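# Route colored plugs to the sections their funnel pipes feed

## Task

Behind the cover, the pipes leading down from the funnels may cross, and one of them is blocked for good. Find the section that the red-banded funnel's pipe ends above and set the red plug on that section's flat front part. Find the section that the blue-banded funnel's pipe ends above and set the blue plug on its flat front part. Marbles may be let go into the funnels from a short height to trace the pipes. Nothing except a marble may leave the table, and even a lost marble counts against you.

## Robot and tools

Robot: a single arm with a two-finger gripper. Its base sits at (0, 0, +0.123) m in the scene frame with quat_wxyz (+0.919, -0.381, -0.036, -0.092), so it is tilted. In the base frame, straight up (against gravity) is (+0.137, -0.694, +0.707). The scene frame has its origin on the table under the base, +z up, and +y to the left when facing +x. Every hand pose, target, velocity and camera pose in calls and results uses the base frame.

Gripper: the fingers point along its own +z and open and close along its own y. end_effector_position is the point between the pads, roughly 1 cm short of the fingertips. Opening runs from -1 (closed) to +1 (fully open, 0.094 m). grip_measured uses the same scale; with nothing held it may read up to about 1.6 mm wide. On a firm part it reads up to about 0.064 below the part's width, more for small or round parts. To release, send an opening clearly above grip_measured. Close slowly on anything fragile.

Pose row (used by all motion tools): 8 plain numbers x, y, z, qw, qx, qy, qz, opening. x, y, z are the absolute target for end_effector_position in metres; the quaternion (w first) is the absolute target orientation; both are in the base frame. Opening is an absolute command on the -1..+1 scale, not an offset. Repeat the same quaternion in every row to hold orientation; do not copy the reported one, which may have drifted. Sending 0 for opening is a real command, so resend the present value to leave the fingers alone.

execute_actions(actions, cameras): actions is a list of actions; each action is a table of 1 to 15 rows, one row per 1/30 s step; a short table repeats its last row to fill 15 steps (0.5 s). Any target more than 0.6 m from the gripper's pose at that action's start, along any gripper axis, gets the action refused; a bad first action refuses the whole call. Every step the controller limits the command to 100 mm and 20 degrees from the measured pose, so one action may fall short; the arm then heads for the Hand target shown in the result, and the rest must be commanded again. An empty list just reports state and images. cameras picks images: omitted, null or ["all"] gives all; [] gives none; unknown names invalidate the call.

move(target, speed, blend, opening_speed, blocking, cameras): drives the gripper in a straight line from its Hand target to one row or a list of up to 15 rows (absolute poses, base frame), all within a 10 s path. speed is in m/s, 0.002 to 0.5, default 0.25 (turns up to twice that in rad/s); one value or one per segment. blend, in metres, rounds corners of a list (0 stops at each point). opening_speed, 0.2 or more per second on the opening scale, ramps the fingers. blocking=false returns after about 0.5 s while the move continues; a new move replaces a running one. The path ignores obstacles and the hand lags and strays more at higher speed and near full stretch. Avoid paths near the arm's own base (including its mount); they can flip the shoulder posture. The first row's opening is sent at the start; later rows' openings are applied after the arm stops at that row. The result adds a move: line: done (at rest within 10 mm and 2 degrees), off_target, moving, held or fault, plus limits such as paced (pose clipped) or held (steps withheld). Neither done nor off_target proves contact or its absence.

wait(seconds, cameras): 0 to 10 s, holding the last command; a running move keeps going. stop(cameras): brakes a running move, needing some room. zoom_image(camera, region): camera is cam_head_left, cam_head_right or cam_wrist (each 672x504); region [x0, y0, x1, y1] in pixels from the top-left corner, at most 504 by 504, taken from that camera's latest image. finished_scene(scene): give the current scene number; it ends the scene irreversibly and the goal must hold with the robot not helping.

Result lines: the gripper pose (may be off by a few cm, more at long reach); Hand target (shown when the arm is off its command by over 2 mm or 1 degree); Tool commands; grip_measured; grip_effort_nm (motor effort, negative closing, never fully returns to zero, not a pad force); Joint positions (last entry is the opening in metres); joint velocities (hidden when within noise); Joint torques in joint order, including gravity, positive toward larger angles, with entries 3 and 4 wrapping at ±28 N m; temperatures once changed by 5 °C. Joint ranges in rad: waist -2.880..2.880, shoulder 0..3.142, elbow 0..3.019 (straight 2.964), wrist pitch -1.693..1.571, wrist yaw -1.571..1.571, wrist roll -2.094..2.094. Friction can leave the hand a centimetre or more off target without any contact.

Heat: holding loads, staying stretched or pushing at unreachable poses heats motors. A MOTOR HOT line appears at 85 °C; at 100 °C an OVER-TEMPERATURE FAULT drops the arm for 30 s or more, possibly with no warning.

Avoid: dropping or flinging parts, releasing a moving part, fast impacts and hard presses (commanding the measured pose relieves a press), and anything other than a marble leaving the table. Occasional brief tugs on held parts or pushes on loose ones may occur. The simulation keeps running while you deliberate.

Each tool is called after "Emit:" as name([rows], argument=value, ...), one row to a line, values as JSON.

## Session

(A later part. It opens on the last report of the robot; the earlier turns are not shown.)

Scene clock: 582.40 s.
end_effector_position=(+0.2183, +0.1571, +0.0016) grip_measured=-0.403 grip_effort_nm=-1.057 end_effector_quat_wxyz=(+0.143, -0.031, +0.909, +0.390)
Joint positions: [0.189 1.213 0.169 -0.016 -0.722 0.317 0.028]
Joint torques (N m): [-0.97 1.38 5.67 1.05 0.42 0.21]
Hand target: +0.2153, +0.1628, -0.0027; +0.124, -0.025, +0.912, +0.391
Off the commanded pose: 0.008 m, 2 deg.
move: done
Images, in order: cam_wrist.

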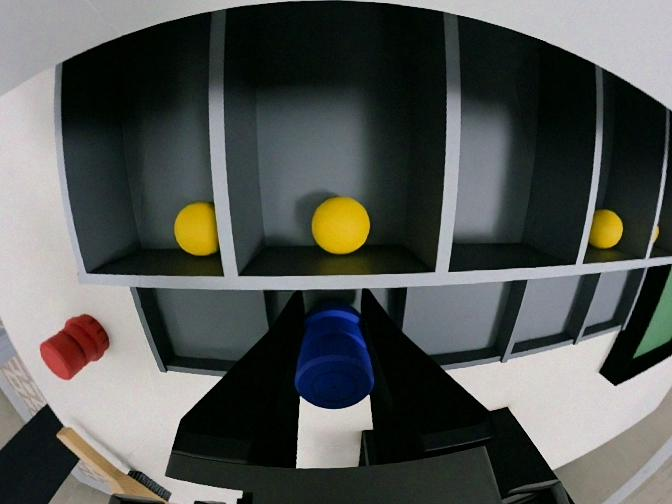

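Emit:
zoom_image(camera="cam_wrist", region=[220, 240, 460, 420])

Emit:
execute_actions(actions=[], cameras=["cam_head_left", "cam_head_right"])

Emit:
zoom_image(camera="cam_head_left", region=[330, 180, 450, 320])

Scaled by 2.100 from the camera's 672x504 image, which has a finer 960x720 frame.

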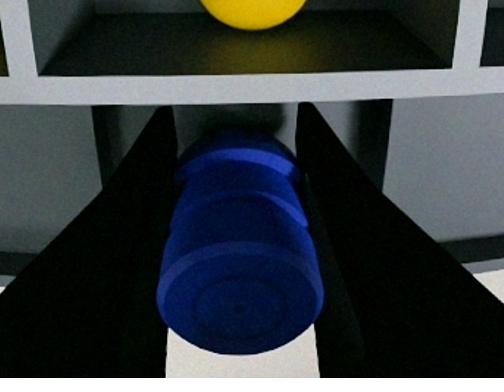

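Scene clock: 594.67 s.
end_effector_position=(+0.2183, +0.1572, +0.0017) grip_measured=-0.403 grip_effort_nm=-1.057 end_effector_quat_wxyz=(+0.143, -0.031, +0.909, +0.390)
Joint positions: [0.19 1.213 0.169 -0.015 -0.722 0.318 0.028]
Joint velocities: within noise
Joint torques (N m): [-1.03 1.38 5.68 1.02 0.42 0.21]
Heat: hottest elbow 37 °C.
Hand target: +0.2154, +0.1629, -0.0026; +0.124, -0.025, +0.912, +0.391
Tool commands: gripper/opening=-0.55
Off the commanded pose: 0.008 m, 2 deg.
Images, in order (width x height): cam_head_left 672x504, cam_head_right 672x504.

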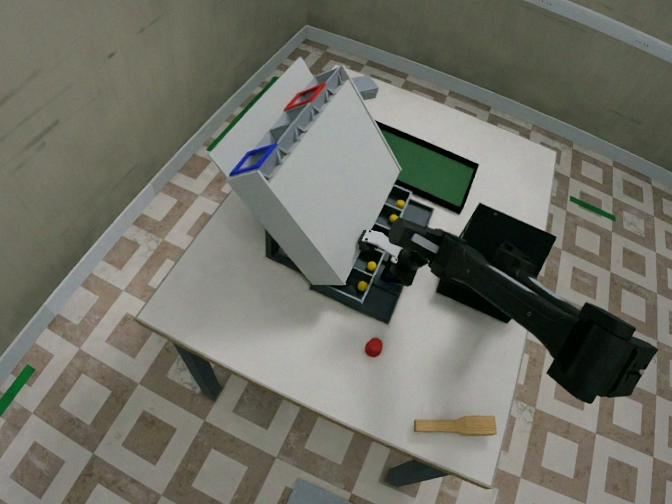

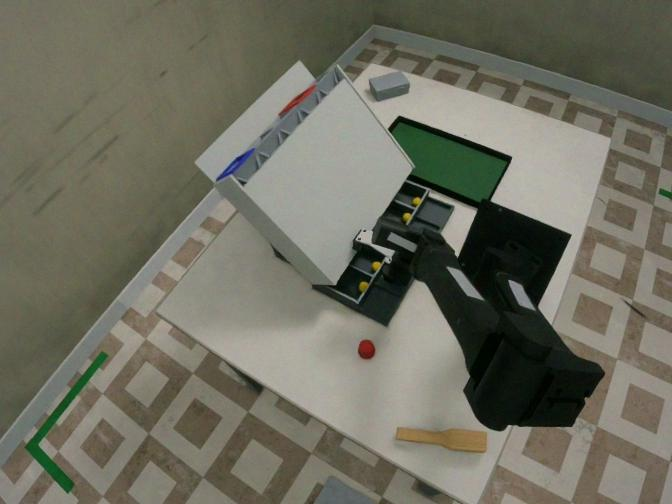

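Scaled by 3.600 from the camera's 672x504 image, which has a finer 960x720 frame.

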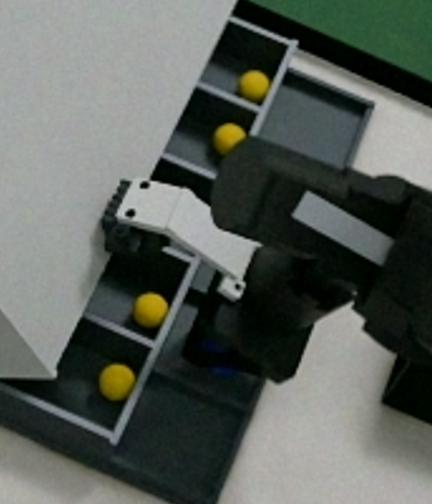

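Emit:
move(target=[0.2165, 0.1610, 0.0000, 0.1241, -0.0245, 0.9113, 0.3912, -0.15], speed=0.05, opening_speed=0.5, cameras=["cam_wrist"])

Emit:
zoom_image(camera="cam_wrist", region=[220, 240, 460, 420])

Scene clock: 604.07 s.
end_effector_position=(+0.2184, +0.1572, +0.0022) grip_measured=-0.152 grip_effort_nm=0.056 end_effector_quat_wxyz=(+0.144, -0.032, +0.909, +0.390)
Joint positions: [0.19 1.21 0.169 -0.017 -0.722 0.318 0.04]
Joint torques (N m): [-2.02 0.44 6.12 -0.14 0.2 0.1]
Hand target: +0.2163, +0.1608, +0.0001; +0.124, -0.025, +0.912, +0.391
Off the commanded pose: 0.005 m, 2 deg.
move: done
Images, in order: cam_wrist.

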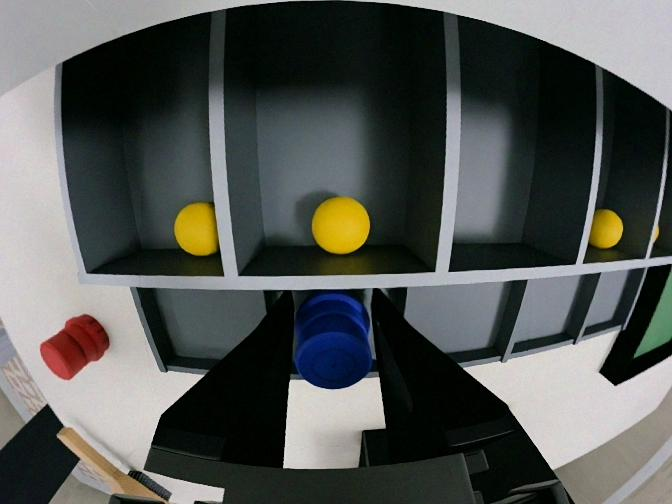

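Scaled by 2.100 from the camera's 672x504 image, which has a finer 960x720 frame.

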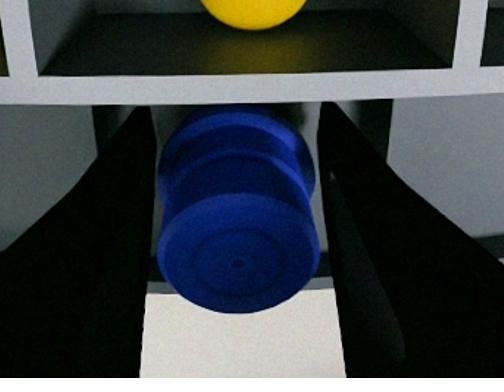

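Emit:
move(target=[0.2002, 0.1037, 0.0529, 0.1241, -0.0245, 0.9113, 0.3912, -0.15], speed=0.1)

Emit:
zoom_image(camera="cam_wrist", region=[220, 180, 460, 360])

Scene clock: 610.43 s.
end_effector_position=(+0.1833, +0.1073, +0.0385) grip_measured=-0.152 grip_effort_nm=0.051 end_effector_quat_wxyz=(+0.105, -0.016, +0.914, +0.393)
Joint positions: [-0.105 0.939 0.227 -0.707 -0.826 -0.073 0.04]
Joint torques (N m): [-2.67 1.2 11.75 0.27 -0.11 -0.21]
Hand target: +0.2001, +0.1041, +0.0525; +0.124, -0.024, +0.912, +0.391
Off the commanded pose: 0.023 m, 2 deg.
move: off_target

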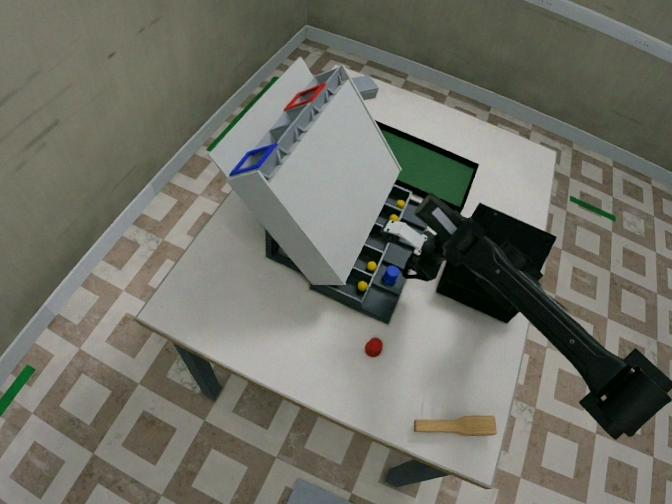

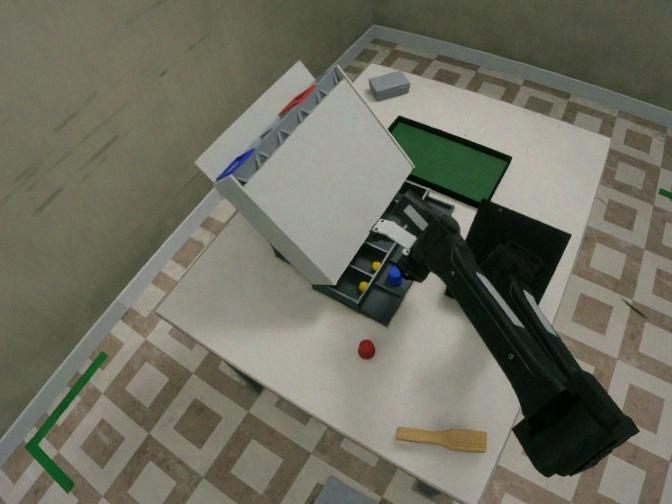

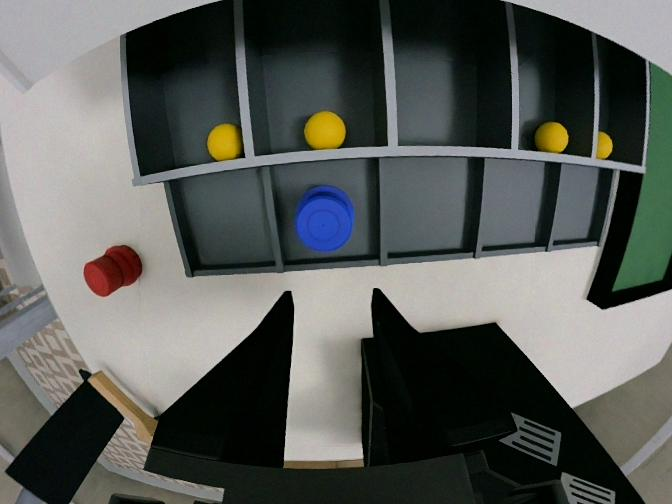

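Scaled by 2.100 from the camera's 672x504 image, which has a finer 960x720 frame.

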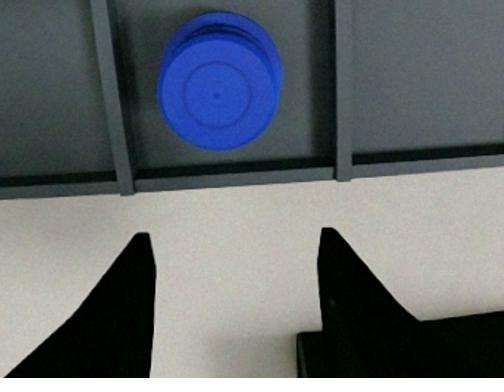

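Emit:
move([
  [0.1784, 0.1245, 0.1542, 0.1241, -0.0245, 0.9113, 0.3912, 0.3],
  [0.176, 0.264, 0.174, 0.1241, -0.0245, 0.9113, 0.3912, 0.3],
], speed=0.2, blend=[0.05, 0], cameras=["cam_wrist"])

Scene clock: 622.80 s.
end_effector_position=(+0.1692, +0.2551, +0.1570) grip_measured=+0.298 grip_effort_nm=0.056 end_effector_quat_wxyz=(+0.113, -0.025, +0.918, +0.378)
Joint positions: [0.78 0.686 0.44 -0.587 -0.374 0.872 0.061]
Joint torques (N m): [-0.97 -1.9 9.65 1.25 0.57 0.04]
Hand target: +0.1755, +0.2633, +0.1743; +0.124, -0.025, +0.911, +0.392
Off the commanded pose: 0.020 m, 2 deg.
move: off_target
Images, in order: cam_wrist.

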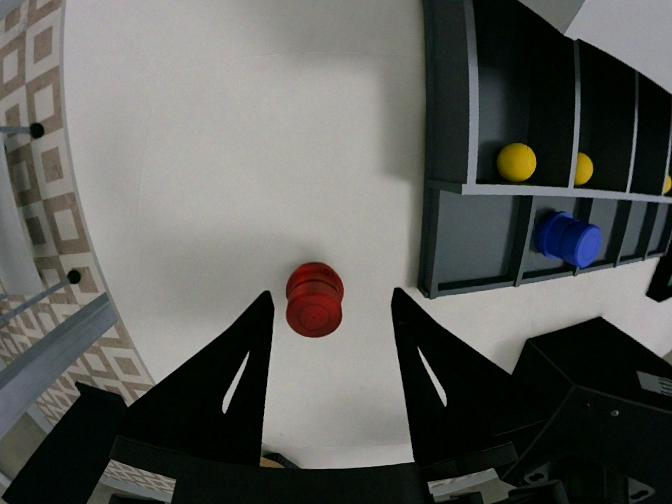

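Emit:
move([
  [0.1600, 0.295, 0.1350, 0.1241, -0.0245, 0.9113, 0.3912, 0.3],
  [0.1600, 0.295, 0.1340, 0.1241, -0.0245, 0.9113, 0.3912, 0.25],
], speed=0.1, cameras=["cam_wrist"])

Scene clock: 632.40 s.
end_effector_position=(+0.1598, +0.2919, +0.1333) grip_measured=+0.252 grip_effort_nm=-0.110 end_effector_quat_wxyz=(+0.124, -0.028, +0.913, +0.387)
Joint positions: [0.938 0.794 0.394 -0.365 -0.26 0.989 0.059]
Joint torques (N m): [-1.2 -2.67 5.67 1.25 0.61 0.03]
Hand target: +0.1599, +0.2949, +0.1340; +0.124, -0.025, +0.912, +0.391
Off the commanded pose: 0.003 m, 1 deg.
move: done
Images, in order: cam_wrist.

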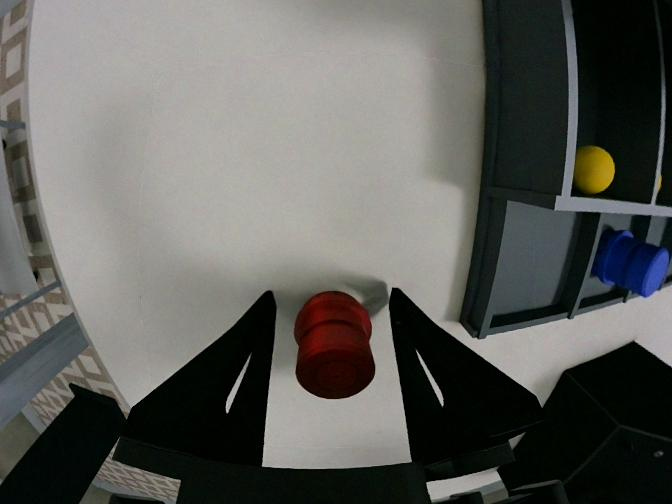

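Emit:
move([
  [0.1610, 0.2895, 0.1397, 0.1241, -0.0245, 0.9113, 0.3912, 0.25],
  [0.1610, 0.2895, 0.1397, 0.1241, -0.0245, 0.9113, 0.3912, -0.55],
], speed=0.08, opening_speed=0.8, cameras=["cam_wrist"])

Scene clock: 640.17 s.
end_effector_position=(+0.1587, +0.2907, +0.1348) grip_measured=-0.358 grip_effort_nm=-1.004 end_effector_quat_wxyz=(+0.122, -0.028, +0.913, +0.389)
Joint positions: [0.935 0.785 0.394 -0.374 -0.267 0.989 0.03]
Joint torques (N m): [-2.49 -3.84 6.31 0.09 0.32 -0.09]
Hand target: +0.1610, +0.2896, +0.1396; +0.124, -0.025, +0.912, +0.391
Off the commanded pose: 0.006 m, 1 deg.
move: done
Images, in order: cam_wrist.

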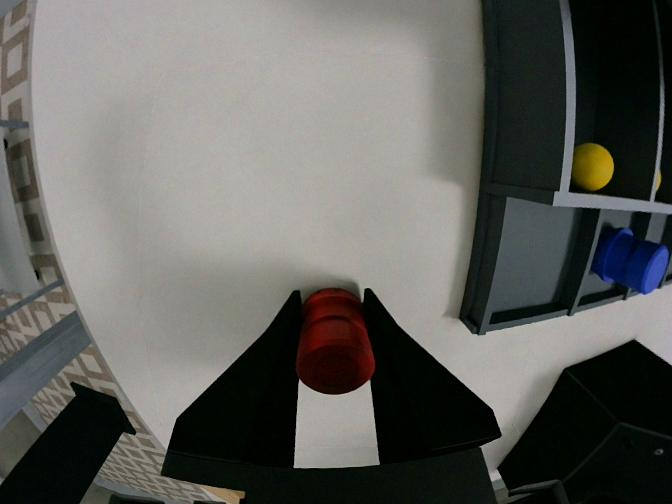

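Emit:
move([
  [0.1730, 0.227, 0.2030, 0.1241, -0.0245, 0.9113, 0.3912, -0.55],
  [0.2150, 0.120, 0.0950, 0.1241, -0.0245, 0.9113, 0.3912, -0.55],
  [0.2360, 0.069, -0.005, 0.1241, -0.0245, 0.9113, 0.3912, -0.55],
], speed=0.18, blend=[0.03, 0.05, 0], cameras=["cam_wrist"])

Scene clock: 653.73 s.
end_effector_position=(+0.2223, +0.0739, -0.0094) grip_measured=-0.363 grip_effort_nm=-1.057 end_effector_quat_wxyz=(+0.102, -0.014, +0.913, +0.396)
Joint positions: [-0.255 1.386 0.31 -0.516 -0.841 -0.295 0.03]
Joint torques (N m): [-4.72 -0.79 8.84 1.47 -0.21 -0.23]
Hand target: +0.2357, +0.0690, -0.0047; +0.124, -0.024, +0.912, +0.391
Off the commanded pose: 0.015 m, 3 deg.
move: off_target
Images, in order: cam_wrist.

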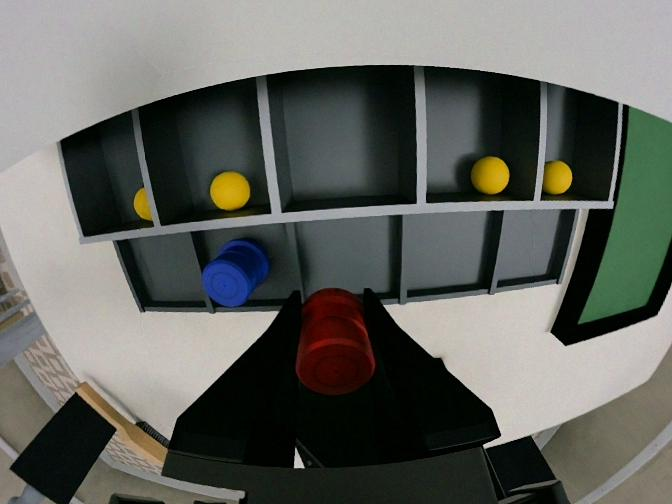

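Emit:
move(target=[0.2300, 0.1025, -0.0460, 0.1241, -0.0245, 0.9113, 0.3912, -0.55], speed=0.08, cameras=["cam_wrist"])

Emit:
zoom_image(camera="cam_wrist", region=[220, 220, 460, 420])

Scene clock: 665.00 s.
end_effector_position=(+0.2284, +0.1012, -0.0455) grip_measured=-0.363 grip_effort_nm=-1.053 end_effector_quat_wxyz=(+0.122, -0.025, +0.911, +0.393)
Joint positions: [-0.115 1.555 0.244 -0.082 -0.833 -0.09 0.03]
Joint torques (N m): [-4.01 -1.26 5.07 1.58 0.18 0.02]
Off the commanded pose: 0.002 m, 0 deg.
move: done
Images, in order: cam_wrist.

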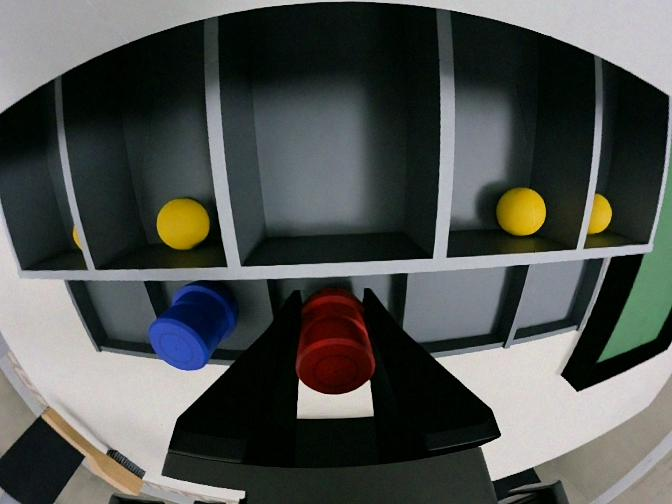

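Scaled by 2.100 from the camera's 672x504 image, which has a finer 960x720 frame.

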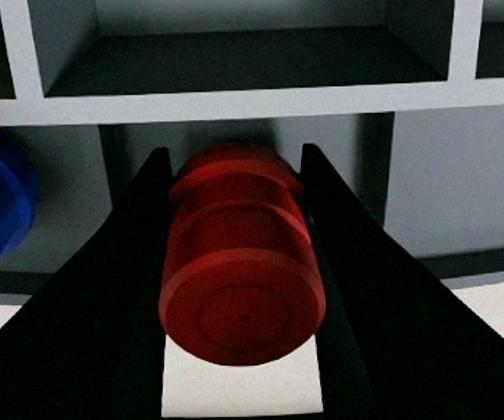

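Emit:
move(target=[0.2256, 0.1105, -0.0560, 0.1241, -0.0245, 0.9113, 0.3912, -0.55], speed=0.05, cameras=["cam_wrist"])

Emit:
zoom_image(camera="cam_wrist", region=[220, 220, 460, 420])

Scene clock: 673.33 s.
end_effector_position=(+0.2280, +0.1048, -0.0514) grip_measured=-0.363 grip_effort_nm=-1.053 end_effector_quat_wxyz=(+0.138, -0.025, +0.910, +0.391)
Joint positions: [-0.096 1.59 0.216 0.044 -0.829 -0.046 0.03]
Joint torques (N m): [-2.49 -0.03 5.07 1.17 0.39 0.13]
Hand target: +0.2254, +0.1101, -0.0557; +0.124, -0.025, +0.912, +0.391
Off the commanded pose: 0.008 m, 2 deg.
move: done
Images, in order: cam_wrist.

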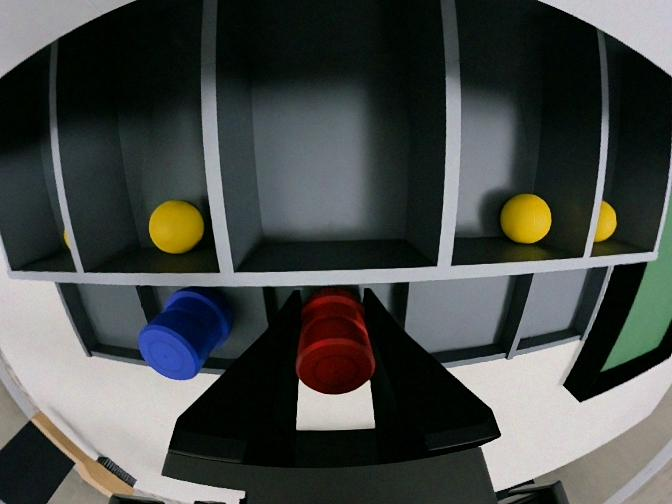

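Scaled by 2.100 from the camera's 672x504 image, which has a finer 960x720 frame.

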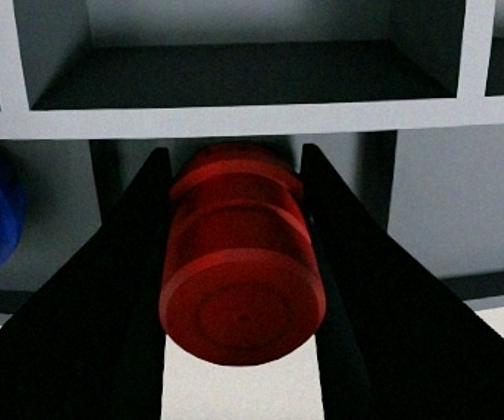

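Emit:
move([
  [0.2166, 0.1025, -0.0505, 0.1241, -0.0245, 0.9113, 0.3912, -0.55],
  [0.2156, 0.1087, -0.0565, 0.1241, -0.0245, 0.9113, 0.3912, -0.55],
], speed=0.05, cameras=["cam_wrist"])

Emit:
zoom_image(camera="cam_wrist", region=[220, 220, 460, 420])

Scene clock: 680.37 s.
end_effector_position=(+0.2200, +0.1052, -0.0523) grip_measured=-0.363 grip_effort_nm=-1.057 end_effector_quat_wxyz=(+0.133, -0.025, +0.910, +0.391)
Joint positions: [-0.098 1.584 0.201 0.037 -0.828 -0.052 0.03]
Joint torques (N m): [-3.25 -0.03 4.22 1.55 0.21 0.01]
Hand target: +0.2155, +0.1085, -0.0562; +0.124, -0.025, +0.912, +0.391
Off the commanded pose: 0.007 m, 1 deg.
move: done
Images, in order: cam_wrist.

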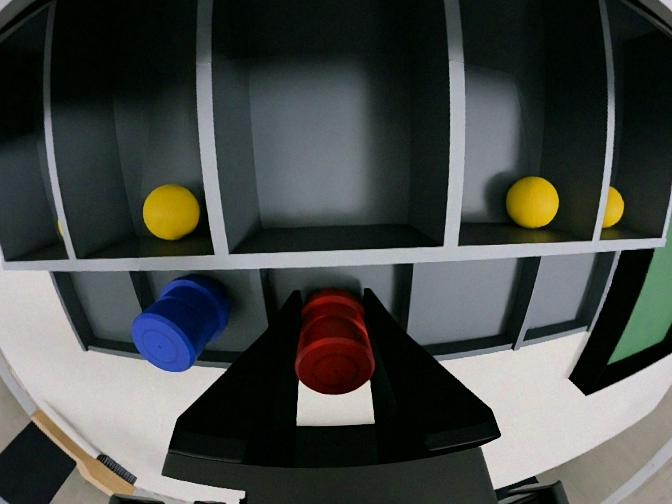

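Scaled by 2.100 from the camera's 672x504 image, which has a finer 960x720 frame.

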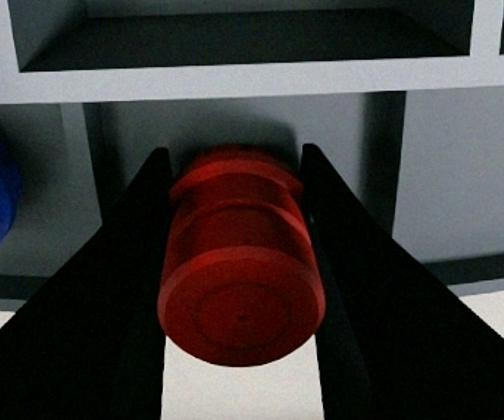

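Emit:
move(target=[0.2146, 0.1125, -0.0605, 0.1241, -0.0245, 0.9113, 0.3912, -0.55], speed=0.05, cameras=["cam_wrist"])

Scene clock: 685.07 s.
end_effector_position=(+0.2198, +0.1055, -0.0529) grip_measured=-0.363 grip_effort_nm=-1.062 end_effector_quat_wxyz=(+0.140, -0.019, +0.909, +0.392)
Joint positions: [-0.098 1.592 0.188 0.085 -0.831 -0.027 0.03]
Joint torques (N m): [-1.79 1.14 4.62 1.7 0.51 0.03]
Hand target: +0.2141, +0.1118, -0.0597; +0.124, -0.025, +0.912, +0.391
Off the commanded pose: 0.012 m, 2 deg.
move: off_target
Images, in order: cam_wrist.

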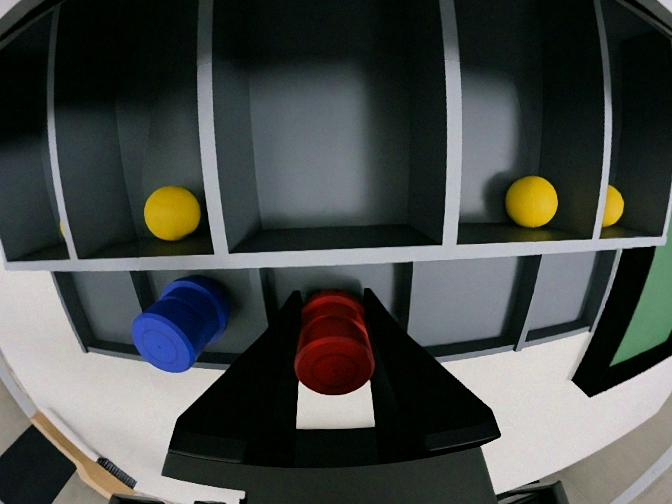

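Emit:
move(target=[0.2165, 0.1080, -0.0560, 0.1241, -0.0245, 0.9113, 0.3912, -0.1], speed=0.05, opening_speed=0.4, cameras=["cam_wrist"])

Emit:
zoom_image(camera="cam_wrist", region=[220, 220, 460, 420])

Scene clock: 696.20 s.
end_effector_position=(+0.2162, +0.1063, -0.0544) grip_measured=-0.102 grip_effort_nm=0.066 end_effector_quat_wxyz=(+0.129, -0.017, +0.910, +0.392)
Joint positions: [-0.094 1.594 0.19 0.061 -0.828 -0.031 0.042]
Joint torques (N m): [-3.72 -0.79 5.24 0.34 0.21 -0.19]
Off the commanded pose: 0.002 m, 1 deg.
move: done
Images, in order: cam_wrist.

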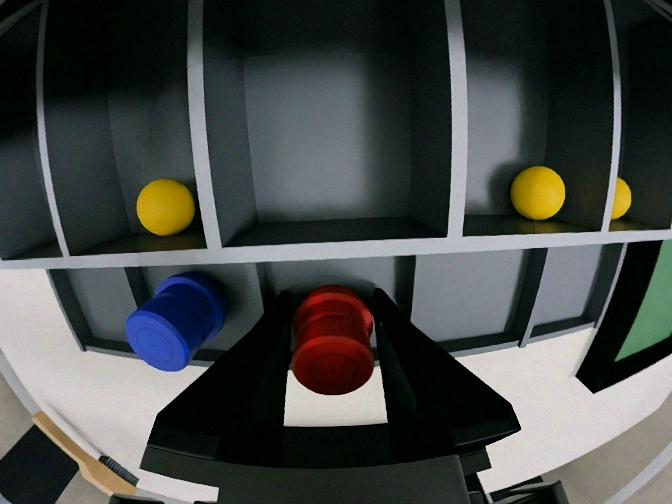

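Scaled by 2.100 from the camera's 672x504 image, which has a finer 960x720 frame.

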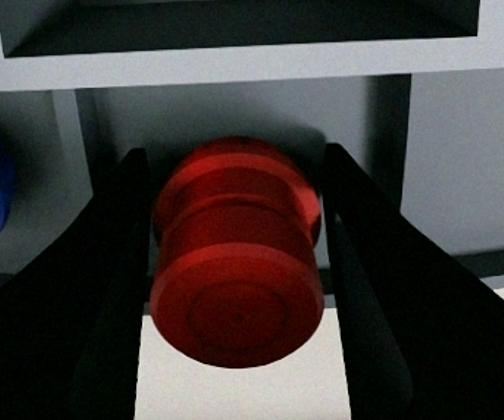

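Emit:
move(target=[0.2002, 0.0507, -0.0031, 0.1241, -0.0245, 0.9113, 0.3912, -0.1], speed=0.1)

Emit:
zoom_image(camera="cam_wrist", region=[180, 130, 480, 330])

Emit:
zoom_image(camera="cam_head_left", region=[330, 180, 450, 320])

Scene clock: 705.17 s.
end_effector_position=(+0.1816, +0.0611, -0.0097) grip_measured=-0.102 grip_effort_nm=0.051 end_effector_quat_wxyz=(+0.107, -0.017, +0.911, +0.399)
Joint positions: [-0.402 1.335 0.247 -0.661 -0.838 -0.518 0.042]
Joint torques (N m): [-4.01 0.56 11.67 0.18 -0.06 -0.22]
Hand target: +0.1998, +0.0511, -0.0032; +0.124, -0.024, +0.912, +0.391
Off the commanded pose: 0.022 m, 2 deg.
move: off_target

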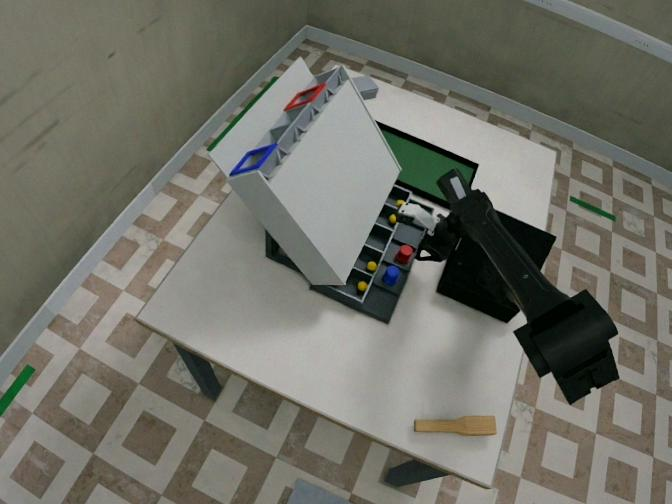

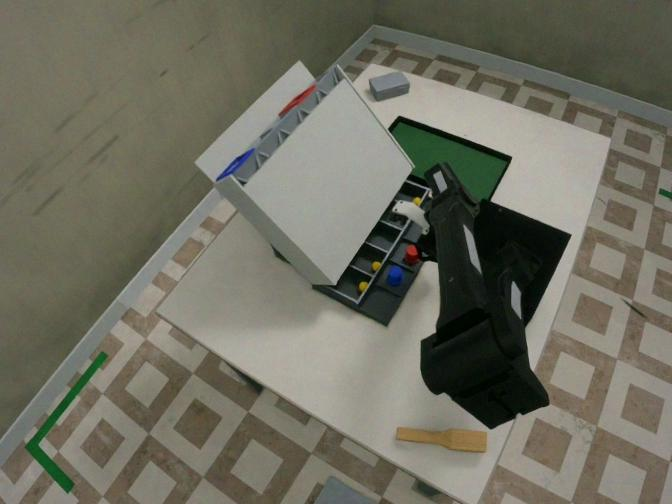

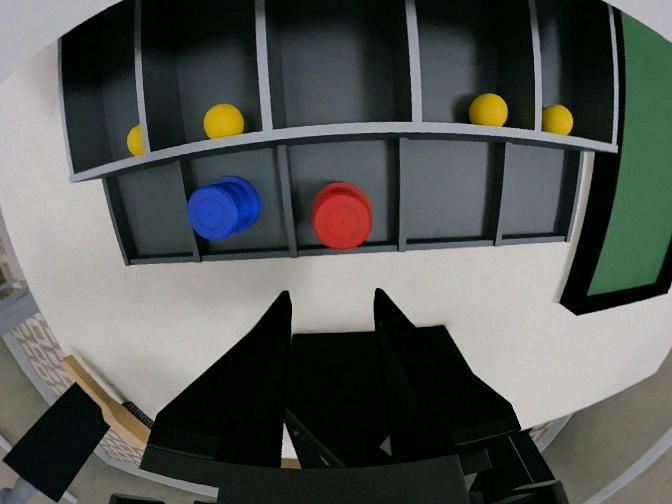

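Scaled by 1.680 from the camera's 672x504 image, which has a finer 960x720 frame.

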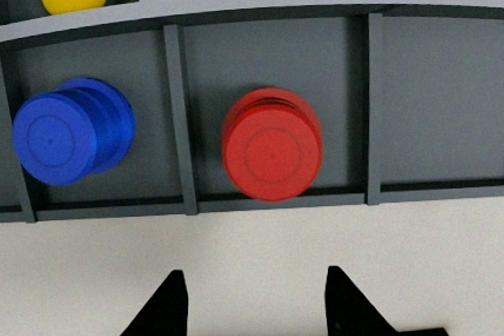

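Scaled by 3.600 from the camera's 672x504 image, which has a finer 960x720 frame.

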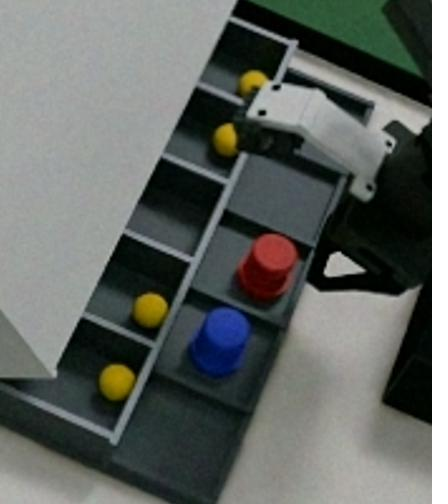

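Emit:
finished_scene(scene=2)

The scene is finished: the task was done.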